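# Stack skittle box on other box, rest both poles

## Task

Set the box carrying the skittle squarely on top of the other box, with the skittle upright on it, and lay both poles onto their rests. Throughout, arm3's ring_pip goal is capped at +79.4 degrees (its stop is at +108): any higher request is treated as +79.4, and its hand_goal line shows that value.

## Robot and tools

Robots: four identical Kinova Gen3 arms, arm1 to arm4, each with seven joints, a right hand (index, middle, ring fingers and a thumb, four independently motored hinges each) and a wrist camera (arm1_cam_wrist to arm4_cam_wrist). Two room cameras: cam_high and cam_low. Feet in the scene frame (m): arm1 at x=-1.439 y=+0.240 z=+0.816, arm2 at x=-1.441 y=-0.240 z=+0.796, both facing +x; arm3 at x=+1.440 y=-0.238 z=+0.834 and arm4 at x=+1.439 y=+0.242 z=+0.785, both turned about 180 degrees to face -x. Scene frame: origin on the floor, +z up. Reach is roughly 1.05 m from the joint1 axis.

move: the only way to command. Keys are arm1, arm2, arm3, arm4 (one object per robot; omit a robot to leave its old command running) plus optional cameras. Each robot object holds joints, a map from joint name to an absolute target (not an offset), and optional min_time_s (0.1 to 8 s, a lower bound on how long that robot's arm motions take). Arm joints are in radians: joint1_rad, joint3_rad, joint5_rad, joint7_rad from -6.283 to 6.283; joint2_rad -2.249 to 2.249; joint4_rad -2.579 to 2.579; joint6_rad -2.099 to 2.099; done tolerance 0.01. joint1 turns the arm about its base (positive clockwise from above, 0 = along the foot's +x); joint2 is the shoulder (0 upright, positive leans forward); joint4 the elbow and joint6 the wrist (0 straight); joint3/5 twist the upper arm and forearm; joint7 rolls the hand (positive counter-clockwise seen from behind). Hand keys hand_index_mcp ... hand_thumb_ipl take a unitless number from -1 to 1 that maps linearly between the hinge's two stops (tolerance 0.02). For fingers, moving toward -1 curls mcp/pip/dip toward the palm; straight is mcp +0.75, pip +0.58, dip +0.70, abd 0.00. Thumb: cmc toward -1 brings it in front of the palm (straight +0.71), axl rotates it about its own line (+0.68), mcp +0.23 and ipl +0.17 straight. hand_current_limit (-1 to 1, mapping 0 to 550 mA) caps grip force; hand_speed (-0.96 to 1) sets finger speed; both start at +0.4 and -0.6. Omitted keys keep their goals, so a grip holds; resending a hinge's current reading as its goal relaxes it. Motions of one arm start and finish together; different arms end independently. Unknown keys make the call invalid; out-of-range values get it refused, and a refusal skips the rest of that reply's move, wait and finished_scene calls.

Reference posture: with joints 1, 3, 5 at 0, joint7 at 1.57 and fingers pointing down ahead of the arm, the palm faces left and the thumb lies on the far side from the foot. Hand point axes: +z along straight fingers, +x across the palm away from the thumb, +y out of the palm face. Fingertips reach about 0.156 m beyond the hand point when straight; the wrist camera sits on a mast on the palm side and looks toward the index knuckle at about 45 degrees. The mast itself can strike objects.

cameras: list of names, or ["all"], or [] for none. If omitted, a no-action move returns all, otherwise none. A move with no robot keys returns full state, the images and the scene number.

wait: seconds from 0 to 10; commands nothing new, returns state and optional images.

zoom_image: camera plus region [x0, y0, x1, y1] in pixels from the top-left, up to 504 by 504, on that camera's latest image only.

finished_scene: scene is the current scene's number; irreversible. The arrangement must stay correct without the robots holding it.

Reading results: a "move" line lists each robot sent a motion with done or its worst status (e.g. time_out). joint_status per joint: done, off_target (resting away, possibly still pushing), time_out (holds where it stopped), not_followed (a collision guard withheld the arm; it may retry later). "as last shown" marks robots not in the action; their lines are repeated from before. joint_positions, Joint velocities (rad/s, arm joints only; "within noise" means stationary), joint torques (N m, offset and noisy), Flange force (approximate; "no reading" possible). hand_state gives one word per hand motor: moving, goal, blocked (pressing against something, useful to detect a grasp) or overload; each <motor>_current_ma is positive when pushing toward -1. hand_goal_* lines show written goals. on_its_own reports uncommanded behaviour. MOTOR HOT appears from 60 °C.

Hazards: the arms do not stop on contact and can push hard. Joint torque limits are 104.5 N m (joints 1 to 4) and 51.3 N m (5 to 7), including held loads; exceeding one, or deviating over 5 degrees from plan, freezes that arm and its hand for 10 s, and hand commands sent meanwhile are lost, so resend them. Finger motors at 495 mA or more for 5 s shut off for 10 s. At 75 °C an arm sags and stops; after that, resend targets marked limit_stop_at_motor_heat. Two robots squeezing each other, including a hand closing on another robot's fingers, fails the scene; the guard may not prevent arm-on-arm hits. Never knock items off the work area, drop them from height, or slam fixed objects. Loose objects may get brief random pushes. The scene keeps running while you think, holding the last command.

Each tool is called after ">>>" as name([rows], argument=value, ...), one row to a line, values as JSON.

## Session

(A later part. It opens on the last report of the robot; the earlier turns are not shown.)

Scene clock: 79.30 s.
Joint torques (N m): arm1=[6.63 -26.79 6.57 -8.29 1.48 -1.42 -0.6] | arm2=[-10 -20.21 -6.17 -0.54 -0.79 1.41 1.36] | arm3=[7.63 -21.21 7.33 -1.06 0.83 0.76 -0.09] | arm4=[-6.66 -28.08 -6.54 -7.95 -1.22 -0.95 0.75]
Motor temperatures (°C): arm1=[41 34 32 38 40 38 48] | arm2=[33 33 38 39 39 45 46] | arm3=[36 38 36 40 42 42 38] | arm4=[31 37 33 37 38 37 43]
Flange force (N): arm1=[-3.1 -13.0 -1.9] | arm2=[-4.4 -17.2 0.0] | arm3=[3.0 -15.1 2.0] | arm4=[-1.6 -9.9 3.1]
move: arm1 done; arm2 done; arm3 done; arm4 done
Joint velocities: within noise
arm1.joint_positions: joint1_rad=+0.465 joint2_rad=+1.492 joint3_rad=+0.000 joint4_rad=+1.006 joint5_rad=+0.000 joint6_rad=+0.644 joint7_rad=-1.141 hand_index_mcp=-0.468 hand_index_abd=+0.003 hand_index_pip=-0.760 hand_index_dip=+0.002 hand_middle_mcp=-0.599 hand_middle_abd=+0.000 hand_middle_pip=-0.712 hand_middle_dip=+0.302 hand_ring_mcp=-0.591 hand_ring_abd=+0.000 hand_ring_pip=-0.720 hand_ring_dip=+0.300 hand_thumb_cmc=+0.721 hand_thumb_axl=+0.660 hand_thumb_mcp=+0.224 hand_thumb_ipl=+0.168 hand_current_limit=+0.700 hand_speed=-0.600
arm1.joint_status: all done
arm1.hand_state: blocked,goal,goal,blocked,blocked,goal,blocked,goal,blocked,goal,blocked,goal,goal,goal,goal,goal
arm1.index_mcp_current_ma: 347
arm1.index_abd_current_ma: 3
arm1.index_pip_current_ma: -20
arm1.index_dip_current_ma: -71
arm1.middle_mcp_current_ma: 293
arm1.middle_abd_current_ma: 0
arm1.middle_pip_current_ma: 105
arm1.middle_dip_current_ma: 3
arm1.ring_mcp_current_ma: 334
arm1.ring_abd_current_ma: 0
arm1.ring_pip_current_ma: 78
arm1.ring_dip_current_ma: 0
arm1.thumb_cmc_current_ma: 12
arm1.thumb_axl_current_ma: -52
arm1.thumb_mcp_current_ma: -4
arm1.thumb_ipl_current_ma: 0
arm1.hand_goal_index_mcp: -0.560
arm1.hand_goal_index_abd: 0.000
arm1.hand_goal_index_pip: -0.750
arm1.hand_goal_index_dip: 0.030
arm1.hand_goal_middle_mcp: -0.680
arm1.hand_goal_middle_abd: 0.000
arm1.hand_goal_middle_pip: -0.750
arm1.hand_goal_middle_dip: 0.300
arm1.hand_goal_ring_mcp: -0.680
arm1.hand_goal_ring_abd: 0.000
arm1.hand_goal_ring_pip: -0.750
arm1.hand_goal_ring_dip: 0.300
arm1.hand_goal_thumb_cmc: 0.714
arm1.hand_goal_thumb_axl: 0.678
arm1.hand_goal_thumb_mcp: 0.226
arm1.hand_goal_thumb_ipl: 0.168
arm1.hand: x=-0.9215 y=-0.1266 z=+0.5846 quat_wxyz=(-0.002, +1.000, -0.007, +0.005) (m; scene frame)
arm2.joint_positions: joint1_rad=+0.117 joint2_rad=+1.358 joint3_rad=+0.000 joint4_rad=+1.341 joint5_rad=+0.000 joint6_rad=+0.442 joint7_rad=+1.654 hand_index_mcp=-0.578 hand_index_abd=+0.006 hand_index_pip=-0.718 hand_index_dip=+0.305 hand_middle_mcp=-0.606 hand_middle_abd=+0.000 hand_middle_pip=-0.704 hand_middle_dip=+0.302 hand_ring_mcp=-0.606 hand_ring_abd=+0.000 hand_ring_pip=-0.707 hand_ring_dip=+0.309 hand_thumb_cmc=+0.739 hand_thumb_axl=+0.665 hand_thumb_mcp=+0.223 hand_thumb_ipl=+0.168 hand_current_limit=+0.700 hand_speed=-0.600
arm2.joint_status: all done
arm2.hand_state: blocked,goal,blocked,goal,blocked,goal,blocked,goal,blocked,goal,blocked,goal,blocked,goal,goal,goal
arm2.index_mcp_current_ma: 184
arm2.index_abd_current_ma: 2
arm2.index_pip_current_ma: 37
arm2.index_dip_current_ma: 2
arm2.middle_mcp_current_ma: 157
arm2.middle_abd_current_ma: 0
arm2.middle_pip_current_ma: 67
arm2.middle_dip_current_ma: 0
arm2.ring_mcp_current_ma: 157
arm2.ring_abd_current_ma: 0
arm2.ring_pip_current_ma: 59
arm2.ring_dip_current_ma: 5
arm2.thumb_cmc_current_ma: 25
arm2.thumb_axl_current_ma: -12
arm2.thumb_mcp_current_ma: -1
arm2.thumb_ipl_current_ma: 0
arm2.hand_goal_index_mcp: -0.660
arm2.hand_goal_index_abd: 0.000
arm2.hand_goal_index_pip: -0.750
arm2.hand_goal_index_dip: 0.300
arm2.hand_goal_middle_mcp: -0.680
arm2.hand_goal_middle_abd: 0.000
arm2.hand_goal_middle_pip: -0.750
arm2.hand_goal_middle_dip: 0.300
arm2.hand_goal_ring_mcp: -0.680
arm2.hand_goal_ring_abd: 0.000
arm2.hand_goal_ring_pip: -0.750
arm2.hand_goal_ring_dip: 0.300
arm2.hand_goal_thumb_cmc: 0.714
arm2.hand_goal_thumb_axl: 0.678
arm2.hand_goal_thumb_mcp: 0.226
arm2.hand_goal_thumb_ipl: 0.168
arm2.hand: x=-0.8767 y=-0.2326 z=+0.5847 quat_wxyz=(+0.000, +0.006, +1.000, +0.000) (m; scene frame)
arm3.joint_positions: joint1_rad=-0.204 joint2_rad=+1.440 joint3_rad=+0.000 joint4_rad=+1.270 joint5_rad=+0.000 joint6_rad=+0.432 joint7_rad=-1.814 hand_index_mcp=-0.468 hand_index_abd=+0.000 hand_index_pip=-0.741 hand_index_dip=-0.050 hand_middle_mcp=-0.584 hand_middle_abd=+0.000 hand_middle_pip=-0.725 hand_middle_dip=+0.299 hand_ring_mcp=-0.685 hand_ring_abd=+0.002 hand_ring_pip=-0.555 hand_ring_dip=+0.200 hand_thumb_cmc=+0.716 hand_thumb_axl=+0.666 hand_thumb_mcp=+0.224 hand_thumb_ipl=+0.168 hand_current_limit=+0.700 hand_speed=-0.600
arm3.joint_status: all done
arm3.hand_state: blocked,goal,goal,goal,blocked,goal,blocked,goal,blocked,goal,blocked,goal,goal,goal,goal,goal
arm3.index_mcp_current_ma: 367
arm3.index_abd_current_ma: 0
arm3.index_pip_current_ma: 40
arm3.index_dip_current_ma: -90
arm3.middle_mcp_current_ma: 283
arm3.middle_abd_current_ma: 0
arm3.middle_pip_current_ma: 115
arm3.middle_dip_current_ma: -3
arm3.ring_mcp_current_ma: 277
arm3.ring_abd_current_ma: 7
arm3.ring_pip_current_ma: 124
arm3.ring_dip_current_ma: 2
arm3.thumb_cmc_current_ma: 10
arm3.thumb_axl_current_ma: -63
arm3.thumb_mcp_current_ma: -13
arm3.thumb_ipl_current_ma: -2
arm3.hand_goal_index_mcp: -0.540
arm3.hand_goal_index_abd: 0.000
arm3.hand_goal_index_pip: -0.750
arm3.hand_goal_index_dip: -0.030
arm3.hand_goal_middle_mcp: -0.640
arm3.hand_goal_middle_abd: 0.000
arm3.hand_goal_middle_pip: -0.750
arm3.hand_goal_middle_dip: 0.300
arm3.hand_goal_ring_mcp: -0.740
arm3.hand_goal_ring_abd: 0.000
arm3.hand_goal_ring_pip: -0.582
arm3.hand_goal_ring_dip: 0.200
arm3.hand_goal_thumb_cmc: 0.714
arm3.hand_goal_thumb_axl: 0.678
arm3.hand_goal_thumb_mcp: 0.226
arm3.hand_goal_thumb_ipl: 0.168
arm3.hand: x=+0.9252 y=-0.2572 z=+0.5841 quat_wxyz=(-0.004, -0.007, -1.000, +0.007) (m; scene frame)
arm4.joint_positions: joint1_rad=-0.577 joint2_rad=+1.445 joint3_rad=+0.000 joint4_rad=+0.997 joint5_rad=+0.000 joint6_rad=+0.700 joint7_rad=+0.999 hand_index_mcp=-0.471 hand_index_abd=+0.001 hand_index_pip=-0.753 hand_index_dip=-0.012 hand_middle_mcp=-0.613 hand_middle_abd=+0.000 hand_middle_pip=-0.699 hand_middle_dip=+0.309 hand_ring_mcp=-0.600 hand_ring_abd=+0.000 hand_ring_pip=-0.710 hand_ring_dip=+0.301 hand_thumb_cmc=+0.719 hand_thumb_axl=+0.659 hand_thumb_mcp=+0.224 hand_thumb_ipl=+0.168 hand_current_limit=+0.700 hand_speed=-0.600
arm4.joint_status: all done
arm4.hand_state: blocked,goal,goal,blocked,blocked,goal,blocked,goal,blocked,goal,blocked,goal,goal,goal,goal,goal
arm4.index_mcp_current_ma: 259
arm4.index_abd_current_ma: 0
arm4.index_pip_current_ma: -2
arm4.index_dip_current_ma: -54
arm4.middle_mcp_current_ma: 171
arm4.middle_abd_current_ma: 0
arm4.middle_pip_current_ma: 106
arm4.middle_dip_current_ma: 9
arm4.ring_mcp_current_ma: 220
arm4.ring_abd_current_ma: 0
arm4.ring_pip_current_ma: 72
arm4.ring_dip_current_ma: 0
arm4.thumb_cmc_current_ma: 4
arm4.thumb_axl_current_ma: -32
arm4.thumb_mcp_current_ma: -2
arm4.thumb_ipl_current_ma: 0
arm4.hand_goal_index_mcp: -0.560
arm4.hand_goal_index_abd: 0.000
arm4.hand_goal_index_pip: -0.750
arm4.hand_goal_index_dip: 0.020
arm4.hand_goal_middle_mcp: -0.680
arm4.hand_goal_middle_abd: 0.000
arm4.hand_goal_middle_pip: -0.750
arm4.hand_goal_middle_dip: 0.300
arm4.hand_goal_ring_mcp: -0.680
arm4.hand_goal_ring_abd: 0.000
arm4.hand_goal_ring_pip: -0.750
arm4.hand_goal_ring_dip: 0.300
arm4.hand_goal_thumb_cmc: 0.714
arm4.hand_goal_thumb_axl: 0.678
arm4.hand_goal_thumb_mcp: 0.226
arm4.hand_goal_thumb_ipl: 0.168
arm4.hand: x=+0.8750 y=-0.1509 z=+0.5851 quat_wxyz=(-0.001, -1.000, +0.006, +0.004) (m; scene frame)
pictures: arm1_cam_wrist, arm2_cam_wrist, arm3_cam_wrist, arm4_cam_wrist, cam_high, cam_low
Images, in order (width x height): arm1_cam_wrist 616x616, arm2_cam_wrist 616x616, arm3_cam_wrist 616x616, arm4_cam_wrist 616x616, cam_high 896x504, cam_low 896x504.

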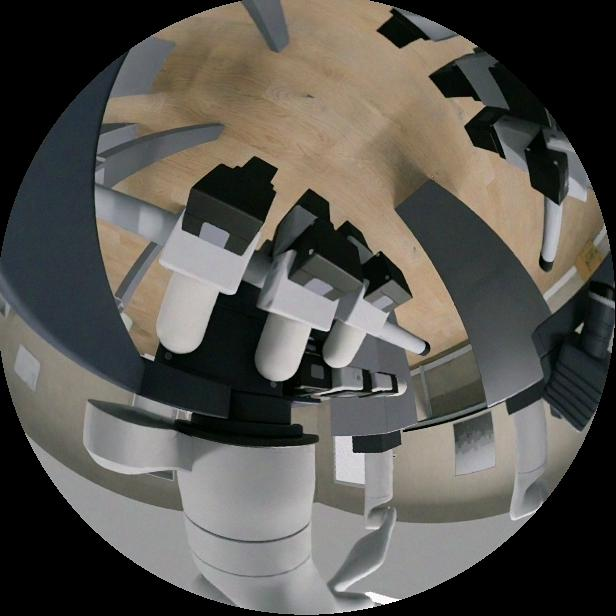

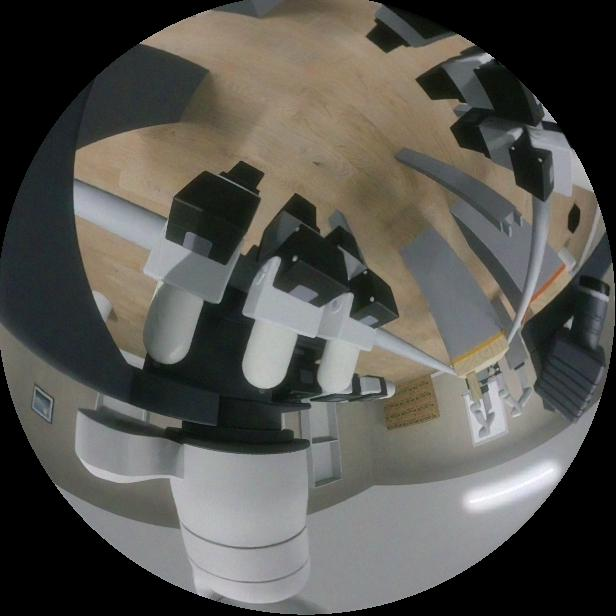

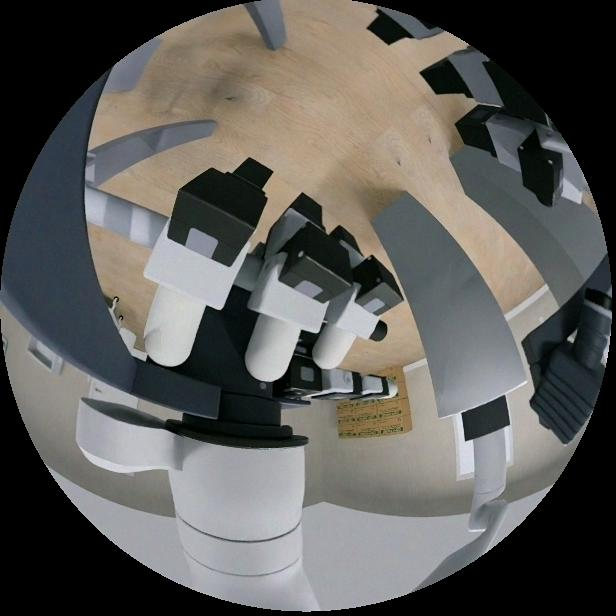

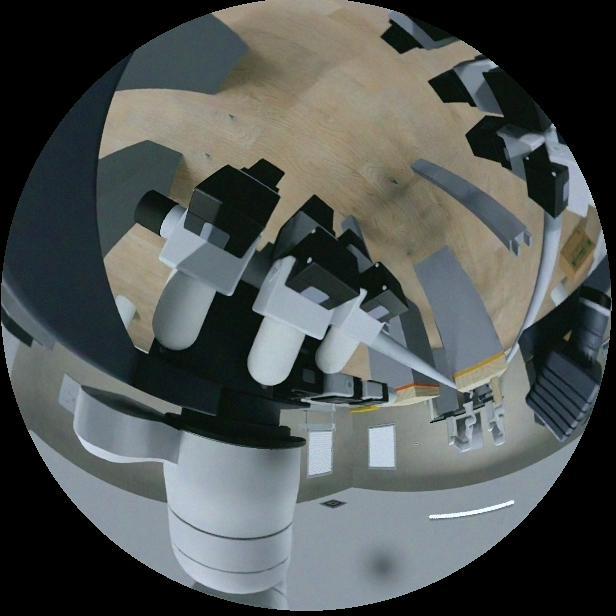

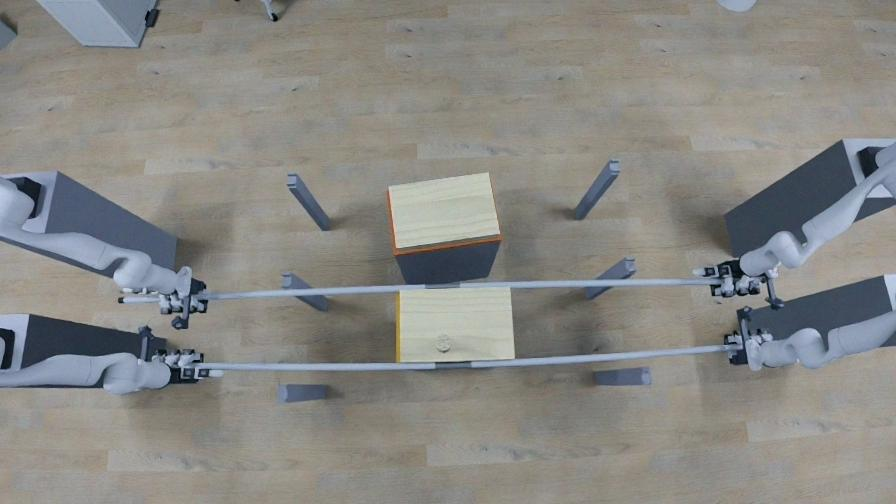

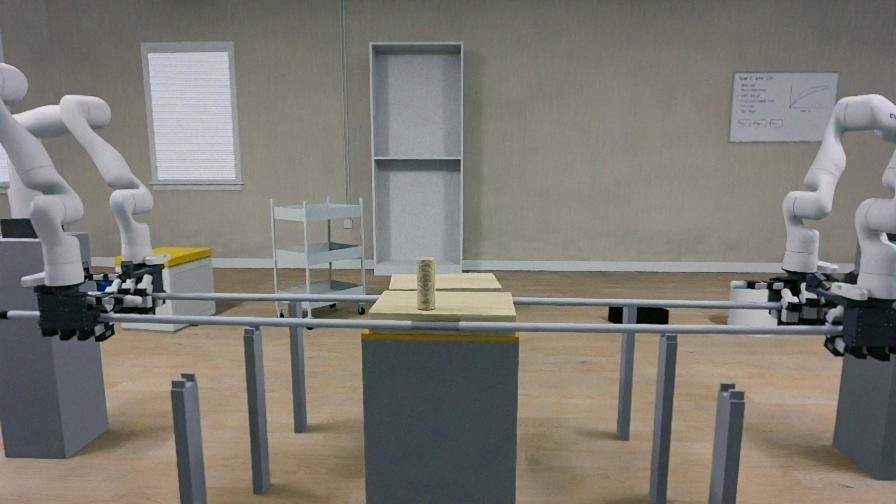

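>>> move(arm1={"joints":{"joint1_rad":0.4738,"joint2_rad":1.4965,"joint4_rad":0.9901,"joint6_rad":0.655,"joint7_rad":-1.1325},"min_time_s":1.2}, arm2={"joints":{"joint1_rad":0.1061,"joint2_rad":1.3576,"joint4_rad":1.3438,"joint6_rad":0.4402,"joint7_rad":1.6434},"min_time_s":1.2}, arm3={"joints":{"joint1_rad":-0.1934,"joint2_rad":1.4387,"joint4_rad":1.2741,"joint6_rad":0.4288,"joint7_rad":-1.8037},"min_time_s":1.2}, arm4={"joints":{"joint1_rad":-0.5849,"joint2_rad":1.4507,"joint4_rad":0.9783,"joint6_rad":0.7126,"joint7_rad":0.9904},"min_time_s":1.2})

>>> move(arm1={"joints":{"joint2_rad":1.4304,"joint4_rad":1.0443,"joint6_rad":0.6669},"min_time_s":2}, arm2={"joints":{"joint2_rad":1.292,"joint4_rad":1.3855,"joint6_rad":0.4641},"min_time_s":2}, arm3={"joints":{"joint2_rad":1.3717,"joint4_rad":1.3247,"joint6_rad":0.4452},"min_time_s":2}, arm4={"joints":{"joint2_rad":1.387,"joint4_rad":1.025,"joint6_rad":0.7296},"min_time_s":2}, cameras=["cam_high","cam_low"])

>>> zoom_image(camera="cam_high", region=[375, 250, 535, 410])

>>> zoom_image(camera="cam_low", region=[350, 240, 530, 380])

Scene clock: 82.53 s.
Joint torques (N m): arm1=[9.31 -28.16 8.88 -10.25 1.98 -2.31 -0.92] | arm2=[-13.92 -20.34 -10.1 -1.21 -1.06 1.25 1.85] | arm3=[10.62 -21.55 10.29 -1.41 1.27 0.52 -0.31] | arm4=[-8.75 -29.61 -8.01 -9.92 -1.63 -1.99 1.03]
Motor temperatures (°C): arm1=[41 34 32 38 40 38 48] | arm2=[33 33 38 39 39 45 46] | arm3=[36 38 36 40 42 42 38] | arm4=[31 37 33 37 38 37 43]
Flange force (N): arm1=[-5.8 -18.8 -3.1] | arm2=[-1.9 -23.2 -0.8] | arm3=[1.5 -20.0 2.1] | arm4=[0.3 -14.4 2.5]
move: arm1 done; arm2 done; arm3 done; arm4 done
Joint velocities: within noise
arm1.joint_positions: joint1_rad=+0.474 joint2_rad=+1.497 joint3_rad=+0.000 joint4_rad=+0.990 joint5_rad=+0.000 joint6_rad=+0.655 joint7_rad=-1.133 hand_index_mcp=-0.468 hand_index_abd=+0.003 hand_index_pip=-0.760 hand_index_dip=+0.002 hand_middle_mcp=-0.596 hand_middle_abd=+0.000 hand_middle_pip=-0.717 hand_middle_dip=+0.306 hand_ring_mcp=-0.591 hand_ring_abd=+0.000 hand_ring_pip=-0.720 hand_ring_dip=+0.300 hand_thumb_cmc=+0.721 hand_thumb_axl=+0.660 hand_thumb_mcp=+0.224 hand_thumb_ipl=+0.168 hand_current_limit=+0.700 hand_speed=-0.600
arm1.joint_status: all done
arm1.hand_state: blocked,goal,goal,blocked,blocked,goal,blocked,goal,blocked,goal,blocked,goal,goal,goal,goal,goal
arm1.index_mcp_current_ma: 347
arm1.index_abd_current_ma: 3
arm1.index_pip_current_ma: -20
arm1.index_dip_current_ma: -71
arm1.middle_mcp_current_ma: 311
arm1.middle_abd_current_ma: 0
arm1.middle_pip_current_ma: 87
arm1.middle_dip_current_ma: 10
arm1.ring_mcp_current_ma: 334
arm1.ring_abd_current_ma: 0
arm1.ring_pip_current_ma: 78
arm1.ring_dip_current_ma: 0
arm1.thumb_cmc_current_ma: 12
arm1.thumb_axl_current_ma: -52
arm1.thumb_mcp_current_ma: -4
arm1.thumb_ipl_current_ma: 0
arm1.hand_goal_index_mcp: -0.560
arm1.hand_goal_index_abd: 0.000
arm1.hand_goal_index_pip: -0.750
arm1.hand_goal_index_dip: 0.030
arm1.hand_goal_middle_mcp: -0.680
arm1.hand_goal_middle_abd: 0.000
arm1.hand_goal_middle_pip: -0.750
arm1.hand_goal_middle_dip: 0.300
arm1.hand_goal_ring_mcp: -0.680
arm1.hand_goal_ring_abd: 0.000
arm1.hand_goal_ring_pip: -0.750
arm1.hand_goal_ring_dip: 0.300
arm1.hand_goal_thumb_cmc: 0.714
arm1.hand_goal_thumb_axl: 0.678
arm1.hand_goal_thumb_mcp: 0.226
arm1.hand_goal_thumb_ipl: 0.168
arm1.hand: x=-0.9214 y=-0.1327 z=+0.5847 quat_wxyz=(-0.002, +1.000, -0.007, +0.005) (m; scene frame)
arm2.joint_positions: joint1_rad=+0.106 joint2_rad=+1.358 joint3_rad=+0.000 joint4_rad=+1.344 joint5_rad=+0.000 joint6_rad=+0.440 joint7_rad=+1.643 hand_index_mcp=-0.578 hand_index_abd=+0.006 hand_index_pip=-0.718 hand_index_dip=+0.305 hand_middle_mcp=-0.604 hand_middle_abd=+0.000 hand_middle_pip=-0.708 hand_middle_dip=+0.305 hand_ring_mcp=-0.601 hand_ring_abd=+0.000 hand_ring_pip=-0.713 hand_ring_dip=+0.309 hand_thumb_cmc=+0.739 hand_thumb_axl=+0.665 hand_thumb_mcp=+0.223 hand_thumb_ipl=+0.168 hand_current_limit=+0.700 hand_speed=-0.600
arm2.joint_status: all done
arm2.hand_state: blocked,goal,blocked,goal,blocked,goal,blocked,goal,blocked,goal,blocked,goal,blocked,goal,goal,goal
arm2.index_mcp_current_ma: 184
arm2.index_abd_current_ma: 2
arm2.index_pip_current_ma: 37
arm2.index_dip_current_ma: 2
arm2.middle_mcp_current_ma: 164
arm2.middle_abd_current_ma: 0
arm2.middle_pip_current_ma: 58
arm2.middle_dip_current_ma: 2
arm2.ring_mcp_current_ma: 175
arm2.ring_abd_current_ma: 0
arm2.ring_pip_current_ma: 46
arm2.ring_dip_current_ma: 5
arm2.thumb_cmc_current_ma: 25
arm2.thumb_axl_current_ma: -12
arm2.thumb_mcp_current_ma: -1
arm2.thumb_ipl_current_ma: 0
arm2.hand_goal_index_mcp: -0.660
arm2.hand_goal_index_abd: 0.000
arm2.hand_goal_index_pip: -0.750
arm2.hand_goal_index_dip: 0.300
arm2.hand_goal_middle_mcp: -0.680
arm2.hand_goal_middle_abd: 0.000
arm2.hand_goal_middle_pip: -0.750
arm2.hand_goal_middle_dip: 0.300
arm2.hand_goal_ring_mcp: -0.680
arm2.hand_goal_ring_abd: 0.000
arm2.hand_goal_ring_pip: -0.750
arm2.hand_goal_ring_dip: 0.300
arm2.hand_goal_thumb_cmc: 0.714
arm2.hand_goal_thumb_axl: 0.678
arm2.hand_goal_thumb_mcp: 0.226
arm2.hand_goal_thumb_ipl: 0.168
arm2.hand: x=-0.8765 y=-0.2266 z=+0.5847 quat_wxyz=(+0.000, +0.006, +1.000, +0.000) (m; scene frame)
arm3.joint_positions: joint1_rad=-0.193 joint2_rad=+1.439 joint3_rad=+0.000 joint4_rad=+1.274 joint5_rad=+0.000 joint6_rad=+0.429 joint7_rad=-1.804 hand_index_mcp=-0.468 hand_index_abd=+0.000 hand_index_pip=-0.741 hand_index_dip=-0.050 hand_middle_mcp=-0.584 hand_middle_abd=+0.000 hand_middle_pip=-0.725 hand_middle_dip=+0.299 hand_ring_mcp=-0.684 hand_ring_abd=+0.003 hand_ring_pip=-0.557 hand_ring_dip=+0.202 hand_thumb_cmc=+0.716 hand_thumb_axl=+0.666 hand_thumb_mcp=+0.224 hand_thumb_ipl=+0.168 hand_current_limit=+0.700 hand_speed=-0.600
arm3.joint_status: all done
arm3.hand_state: blocked,goal,goal,goal,blocked,goal,blocked,goal,blocked,goal,blocked,goal,goal,goal,goal,goal
arm3.index_mcp_current_ma: 367
arm3.index_abd_current_ma: 0
arm3.index_pip_current_ma: 40
arm3.index_dip_current_ma: -90
arm3.middle_mcp_current_ma: 283
arm3.middle_abd_current_ma: 0
arm3.middle_pip_current_ma: 115
arm3.middle_dip_current_ma: -3
arm3.ring_mcp_current_ma: 283
arm3.ring_abd_current_ma: 11
arm3.ring_pip_current_ma: 115
arm3.ring_dip_current_ma: 8
arm3.thumb_cmc_current_ma: 10
arm3.thumb_axl_current_ma: -63
arm3.thumb_mcp_current_ma: -13
arm3.thumb_ipl_current_ma: -2
arm3.hand_goal_index_mcp: -0.540
arm3.hand_goal_index_abd: 0.000
arm3.hand_goal_index_pip: -0.750
arm3.hand_goal_index_dip: -0.030
arm3.hand_goal_middle_mcp: -0.640
arm3.hand_goal_middle_abd: 0.000
arm3.hand_goal_middle_pip: -0.750
arm3.hand_goal_middle_dip: 0.300
arm3.hand_goal_ring_mcp: -0.740
arm3.hand_goal_ring_abd: 0.000
arm3.hand_goal_ring_pip: -0.582
arm3.hand_goal_ring_dip: 0.200
arm3.hand_goal_thumb_cmc: 0.714
arm3.hand_goal_thumb_axl: 0.678
arm3.hand_goal_thumb_mcp: 0.226
arm3.hand_goal_thumb_ipl: 0.168
arm3.hand: x=+0.9251 y=-0.2512 z=+0.5839 quat_wxyz=(-0.004, -0.007, -1.000, +0.007) (m; scene frame)
arm4.joint_positions: joint1_rad=-0.585 joint2_rad=+1.451 joint3_rad=+0.000 joint4_rad=+0.978 joint5_rad=+0.000 joint6_rad=+0.713 joint7_rad=+0.990 hand_index_mcp=-0.471 hand_index_abd=+0.001 hand_index_pip=-0.753 hand_index_dip=-0.012 hand_middle_mcp=-0.607 hand_middle_abd=+0.000 hand_middle_pip=-0.706 hand_middle_dip=+0.310 hand_ring_mcp=-0.600 hand_ring_abd=+0.000 hand_ring_pip=-0.710 hand_ring_dip=+0.301 hand_thumb_cmc=+0.719 hand_thumb_axl=+0.659 hand_thumb_mcp=+0.224 hand_thumb_ipl=+0.168 hand_current_limit=+0.700 hand_speed=-0.600
arm4.joint_status: all done
arm4.hand_state: blocked,goal,goal,blocked,blocked,goal,blocked,goal,blocked,goal,blocked,goal,goal,goal,goal,goal
arm4.index_mcp_current_ma: 259
arm4.index_abd_current_ma: 0
arm4.index_pip_current_ma: -2
arm4.index_dip_current_ma: -54
arm4.middle_mcp_current_ma: 195
arm4.middle_abd_current_ma: 0
arm4.middle_pip_current_ma: 84
arm4.middle_dip_current_ma: 9
arm4.ring_mcp_current_ma: 220
arm4.ring_abd_current_ma: 0
arm4.ring_pip_current_ma: 72
arm4.ring_dip_current_ma: 0
arm4.thumb_cmc_current_ma: 4
arm4.thumb_axl_current_ma: -32
arm4.thumb_mcp_current_ma: -2
arm4.thumb_ipl_current_ma: 0
arm4.hand_goal_index_mcp: -0.560
arm4.hand_goal_index_abd: 0.000
arm4.hand_goal_index_pip: -0.750
arm4.hand_goal_index_dip: 0.020
arm4.hand_goal_middle_mcp: -0.680
arm4.hand_goal_middle_abd: 0.000
arm4.hand_goal_middle_pip: -0.750
arm4.hand_goal_middle_dip: 0.300
arm4.hand_goal_ring_mcp: -0.680
arm4.hand_goal_ring_abd: 0.000
arm4.hand_goal_ring_pip: -0.750
arm4.hand_goal_ring_dip: 0.300
arm4.hand_goal_thumb_cmc: 0.714
arm4.hand_goal_thumb_axl: 0.678
arm4.hand_goal_thumb_mcp: 0.226
arm4.hand_goal_thumb_ipl: 0.168
arm4.hand: x=+0.8748 y=-0.1570 z=+0.5851 quat_wxyz=(-0.001, -1.000, +0.006, +0.004) (m; scene frame)
pictures: none

Scene clock: 84.83 s.
Joint torques (N m): arm1=[10.65 -28.6 10.14 -9.41 2.34 -1.75 -0.93] | arm2=[-12.25 -22.94 -9.06 -2.74 -1.72 0.46 1.05] | arm3=[10.61 -23.64 10.72 -3.35 1.45 -0.21 -0.18] | arm4=[-10.35 -29.33 -9.55 -8.64 -2.31 -1.03 0.81]
Motor temperatures (°C): arm1=[41 35 32 38 40 38 48] | arm2=[34 33 38 39 39 45 46] | arm3=[36 38 36 40 42 42 38] | arm4=[31 38 33 37 38 37 43]
Flange force (N): arm1=[-1.1 -18.8 0.7] | arm2=[-1.7 -21.5 2.4] | arm3=[-1.7 -19.5 3.2] | arm4=[-4.9 -14.7 5.1]
move: arm1 done; arm2 done; arm3 done; arm4 done
Joint velocities: within noise
arm1.joint_positions: joint1_rad=+0.474 joint2_rad=+1.430 joint3_rad=+0.000 joint4_rad=+1.044 joint5_rad=+0.000 joint6_rad=+0.667 joint7_rad=-1.133 hand_index_mcp=-0.468 hand_index_abd=+0.003 hand_index_pip=-0.760 hand_index_dip=+0.002 hand_middle_mcp=-0.596 hand_middle_abd=+0.000 hand_middle_pip=-0.717 hand_middle_dip=+0.306 hand_ring_mcp=-0.591 hand_ring_abd=+0.000 hand_ring_pip=-0.720 hand_ring_dip=+0.300 hand_thumb_cmc=+0.721 hand_thumb_axl=+0.660 hand_thumb_mcp=+0.224 hand_thumb_ipl=+0.168 hand_current_limit=+0.700 hand_speed=-0.600
arm1.joint_status: all done
arm1.hand_state: blocked,goal,goal,blocked,blocked,goal,blocked,goal,blocked,goal,blocked,goal,goal,goal,goal,goal
arm1.index_mcp_current_ma: 347
arm1.index_abd_current_ma: 3
arm1.index_pip_current_ma: -20
arm1.index_dip_current_ma: -71
arm1.middle_mcp_current_ma: 311
arm1.middle_abd_current_ma: 0
arm1.middle_pip_current_ma: 87
arm1.middle_dip_current_ma: 11
arm1.ring_mcp_current_ma: 334
arm1.ring_abd_current_ma: 0
arm1.ring_pip_current_ma: 78
arm1.ring_dip_current_ma: 0
arm1.thumb_cmc_current_ma: 12
arm1.thumb_axl_current_ma: -52
arm1.thumb_mcp_current_ma: -4
arm1.thumb_ipl_current_ma: 0
arm1.hand_goal_index_mcp: -0.560
arm1.hand_goal_index_abd: 0.000
arm1.hand_goal_index_pip: -0.750
arm1.hand_goal_index_dip: 0.030
arm1.hand_goal_middle_mcp: -0.680
arm1.hand_goal_middle_abd: 0.000
arm1.hand_goal_middle_pip: -0.750
arm1.hand_goal_middle_dip: 0.300
arm1.hand_goal_ring_mcp: -0.680
arm1.hand_goal_ring_abd: 0.000
arm1.hand_goal_ring_pip: -0.750
arm1.hand_goal_ring_dip: 0.300
arm1.hand_goal_thumb_cmc: 0.714
arm1.hand_goal_thumb_axl: 0.678
arm1.hand_goal_thumb_mcp: 0.226
arm1.hand_goal_thumb_ipl: 0.168
arm1.hand: x=-0.9217 y=-0.1328 z=+0.6146 quat_wxyz=(-0.002, +1.000, -0.007, +0.005) (m; scene frame)
arm2.joint_positions: joint1_rad=+0.106 joint2_rad=+1.292 joint3_rad=+0.000 joint4_rad=+1.385 joint5_rad=+0.000 joint6_rad=+0.464 joint7_rad=+1.643 hand_index_mcp=-0.578 hand_index_abd=+0.006 hand_index_pip=-0.718 hand_index_dip=+0.305 hand_middle_mcp=-0.604 hand_middle_abd=+0.000 hand_middle_pip=-0.708 hand_middle_dip=+0.306 hand_ring_mcp=-0.601 hand_ring_abd=+0.000 hand_ring_pip=-0.713 hand_ring_dip=+0.309 hand_thumb_cmc=+0.739 hand_thumb_axl=+0.665 hand_thumb_mcp=+0.223 hand_thumb_ipl=+0.168 hand_current_limit=+0.700 hand_speed=-0.600
arm2.joint_status: all done
arm2.hand_state: blocked,goal,blocked,goal,blocked,goal,blocked,goal,blocked,goal,blocked,goal,blocked,goal,goal,goal
arm2.index_mcp_current_ma: 184
arm2.index_abd_current_ma: 2
arm2.index_pip_current_ma: 37
arm2.index_dip_current_ma: 2
arm2.middle_mcp_current_ma: 164
arm2.middle_abd_current_ma: 0
arm2.middle_pip_current_ma: 58
arm2.middle_dip_current_ma: 2
arm2.ring_mcp_current_ma: 175
arm2.ring_abd_current_ma: 0
arm2.ring_pip_current_ma: 46
arm2.ring_dip_current_ma: 5
arm2.thumb_cmc_current_ma: 25
arm2.thumb_axl_current_ma: -12
arm2.thumb_mcp_current_ma: -1
arm2.thumb_ipl_current_ma: 0
arm2.hand_goal_index_mcp: -0.660
arm2.hand_goal_index_abd: 0.000
arm2.hand_goal_index_pip: -0.750
arm2.hand_goal_index_dip: 0.300
arm2.hand_goal_middle_mcp: -0.680
arm2.hand_goal_middle_abd: 0.000
arm2.hand_goal_middle_pip: -0.750
arm2.hand_goal_middle_dip: 0.300
arm2.hand_goal_ring_mcp: -0.680
arm2.hand_goal_ring_abd: 0.000
arm2.hand_goal_ring_pip: -0.750
arm2.hand_goal_ring_dip: 0.300
arm2.hand_goal_thumb_cmc: 0.714
arm2.hand_goal_thumb_axl: 0.678
arm2.hand_goal_thumb_mcp: 0.226
arm2.hand_goal_thumb_ipl: 0.168
arm2.hand: x=-0.8764 y=-0.2266 z=+0.6148 quat_wxyz=(+0.000, +0.006, +1.000, +0.000) (m; scene frame)
arm3.joint_positions: joint1_rad=-0.193 joint2_rad=+1.372 joint3_rad=+0.000 joint4_rad=+1.325 joint5_rad=+0.000 joint6_rad=+0.445 joint7_rad=-1.804 hand_index_mcp=-0.468 hand_index_abd=+0.000 hand_index_pip=-0.741 hand_index_dip=-0.050 hand_middle_mcp=-0.584 hand_middle_abd=+0.000 hand_middle_pip=-0.725 hand_middle_dip=+0.299 hand_ring_mcp=-0.683 hand_ring_abd=+0.003 hand_ring_pip=-0.558 hand_ring_dip=+0.203 hand_thumb_cmc=+0.716 hand_thumb_axl=+0.666 hand_thumb_mcp=+0.224 hand_thumb_ipl=+0.168 hand_current_limit=+0.700 hand_speed=-0.600
arm3.joint_status: all done
arm3.hand_state: blocked,goal,goal,goal,blocked,goal,blocked,goal,blocked,goal,blocked,goal,goal,goal,goal,goal
arm3.index_mcp_current_ma: 367
arm3.index_abd_current_ma: 0
arm3.index_pip_current_ma: 40
arm3.index_dip_current_ma: -90
arm3.middle_mcp_current_ma: 283
arm3.middle_abd_current_ma: 0
arm3.middle_pip_current_ma: 115
arm3.middle_dip_current_ma: -3
arm3.ring_mcp_current_ma: 288
arm3.ring_abd_current_ma: 12
arm3.ring_pip_current_ma: 109
arm3.ring_dip_current_ma: 11
arm3.thumb_cmc_current_ma: 10
arm3.thumb_axl_current_ma: -63
arm3.thumb_mcp_current_ma: -13
arm3.thumb_ipl_current_ma: -2
arm3.hand_goal_index_mcp: -0.540
arm3.hand_goal_index_abd: 0.000
arm3.hand_goal_index_pip: -0.750
arm3.hand_goal_index_dip: -0.030
arm3.hand_goal_middle_mcp: -0.640
arm3.hand_goal_middle_abd: 0.000
arm3.hand_goal_middle_pip: -0.750
arm3.hand_goal_middle_dip: 0.300
arm3.hand_goal_ring_mcp: -0.740
arm3.hand_goal_ring_abd: 0.000
arm3.hand_goal_ring_pip: -0.582
arm3.hand_goal_ring_dip: 0.200
arm3.hand_goal_thumb_cmc: 0.714
arm3.hand_goal_thumb_axl: 0.678
arm3.hand_goal_thumb_mcp: 0.226
arm3.hand_goal_thumb_ipl: 0.168
arm3.hand: x=+0.9248 y=-0.2507 z=+0.6139 quat_wxyz=(-0.004, -0.007, -1.000, +0.007) (m; scene frame)
arm4.joint_positions: joint1_rad=-0.585 joint2_rad=+1.387 joint3_rad=+0.000 joint4_rad=+1.025 joint5_rad=+0.000 joint6_rad=+0.730 joint7_rad=+0.990 hand_index_mcp=-0.471 hand_index_abd=+0.001 hand_index_pip=-0.753 hand_index_dip=-0.012 hand_middle_mcp=-0.607 hand_middle_abd=+0.000 hand_middle_pip=-0.706 hand_middle_dip=+0.310 hand_ring_mcp=-0.600 hand_ring_abd=+0.000 hand_ring_pip=-0.710 hand_ring_dip=+0.301 hand_thumb_cmc=+0.719 hand_thumb_axl=+0.659 hand_thumb_mcp=+0.224 hand_thumb_ipl=+0.168 hand_current_limit=+0.700 hand_speed=-0.600
arm4.joint_status: all done
arm4.hand_state: blocked,goal,goal,blocked,blocked,goal,blocked,goal,blocked,goal,blocked,goal,goal,goal,goal,goal
arm4.index_mcp_current_ma: 259
arm4.index_abd_current_ma: 0
arm4.index_pip_current_ma: -2
arm4.index_dip_current_ma: -54
arm4.middle_mcp_current_ma: 195
arm4.middle_abd_current_ma: 0
arm4.middle_pip_current_ma: 84
arm4.middle_dip_current_ma: 9
arm4.ring_mcp_current_ma: 220
arm4.ring_abd_current_ma: 0
arm4.ring_pip_current_ma: 72
arm4.ring_dip_current_ma: 0
arm4.thumb_cmc_current_ma: 4
arm4.thumb_axl_current_ma: -32
arm4.thumb_mcp_current_ma: -2
arm4.thumb_ipl_current_ma: 0
arm4.hand_goal_index_mcp: -0.560
arm4.hand_goal_index_abd: 0.000
arm4.hand_goal_index_pip: -0.750
arm4.hand_goal_index_dip: 0.020
arm4.hand_goal_middle_mcp: -0.680
arm4.hand_goal_middle_abd: 0.000
arm4.hand_goal_middle_pip: -0.750
arm4.hand_goal_middle_dip: 0.300
arm4.hand_goal_ring_mcp: -0.680
arm4.hand_goal_ring_abd: 0.000
arm4.hand_goal_ring_pip: -0.750
arm4.hand_goal_ring_dip: 0.300
arm4.hand_goal_thumb_cmc: 0.714
arm4.hand_goal_thumb_axl: 0.678
arm4.hand_goal_thumb_mcp: 0.226
arm4.hand_goal_thumb_ipl: 0.168
arm4.hand: x=+0.8750 y=-0.1570 z=+0.6151 quat_wxyz=(-0.001, -1.000, +0.006, +0.004) (m; scene frame)
pictures: cam_high, cam_low
Images, in order (width x height): cam_high 896x504, cam_low 896x504.

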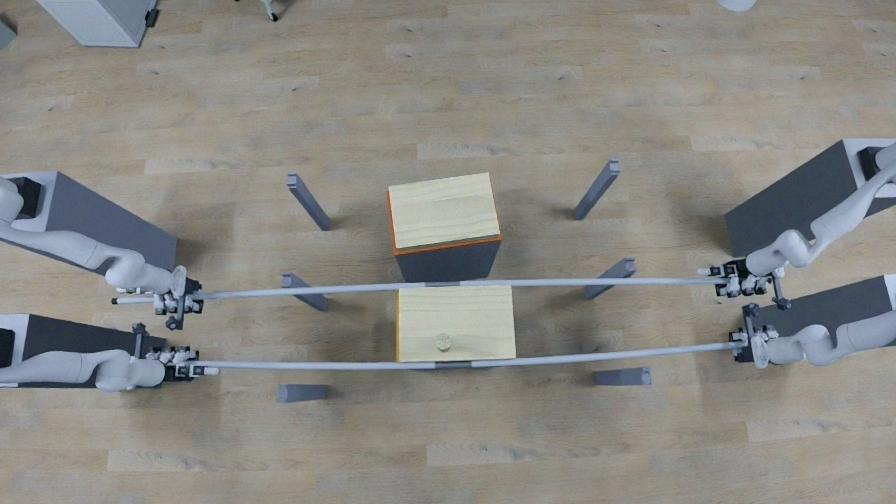

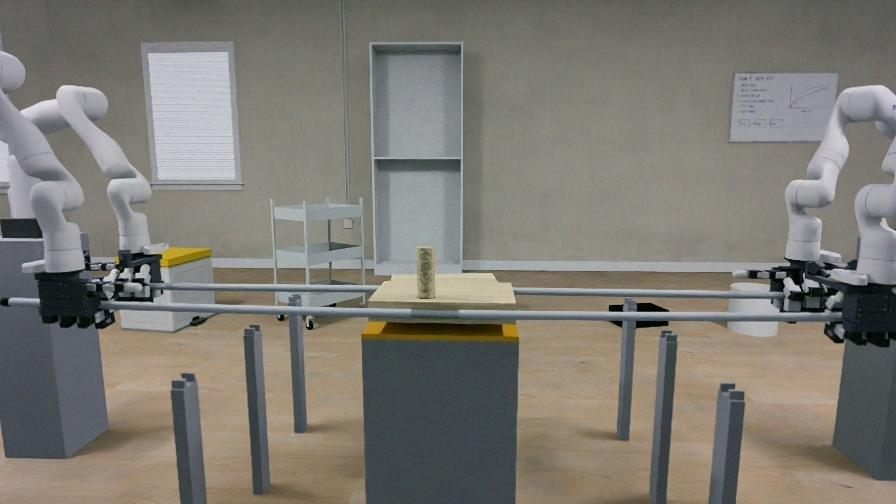

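Scaled by 3.150 from the camera's 896x504 image, which has a finer 1280x720 frame.

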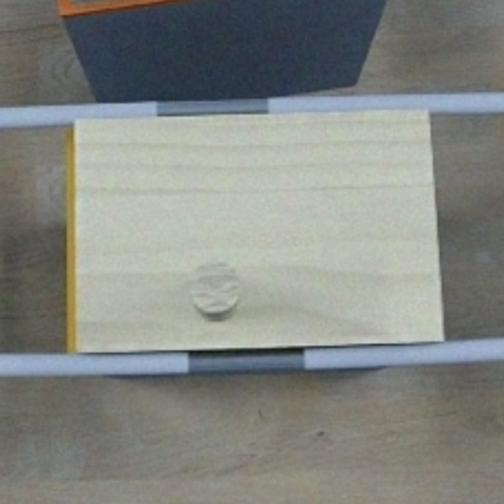

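Scaled by 2.800 from the camera's 896x504 image, which has a finer 1280x720 frame.

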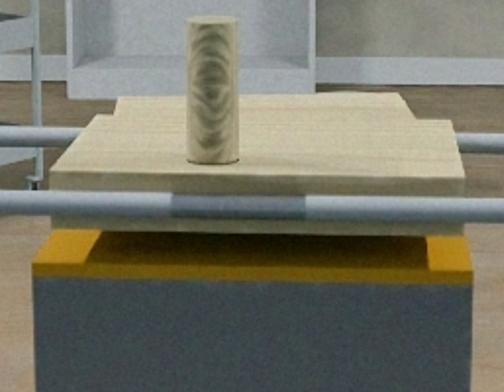

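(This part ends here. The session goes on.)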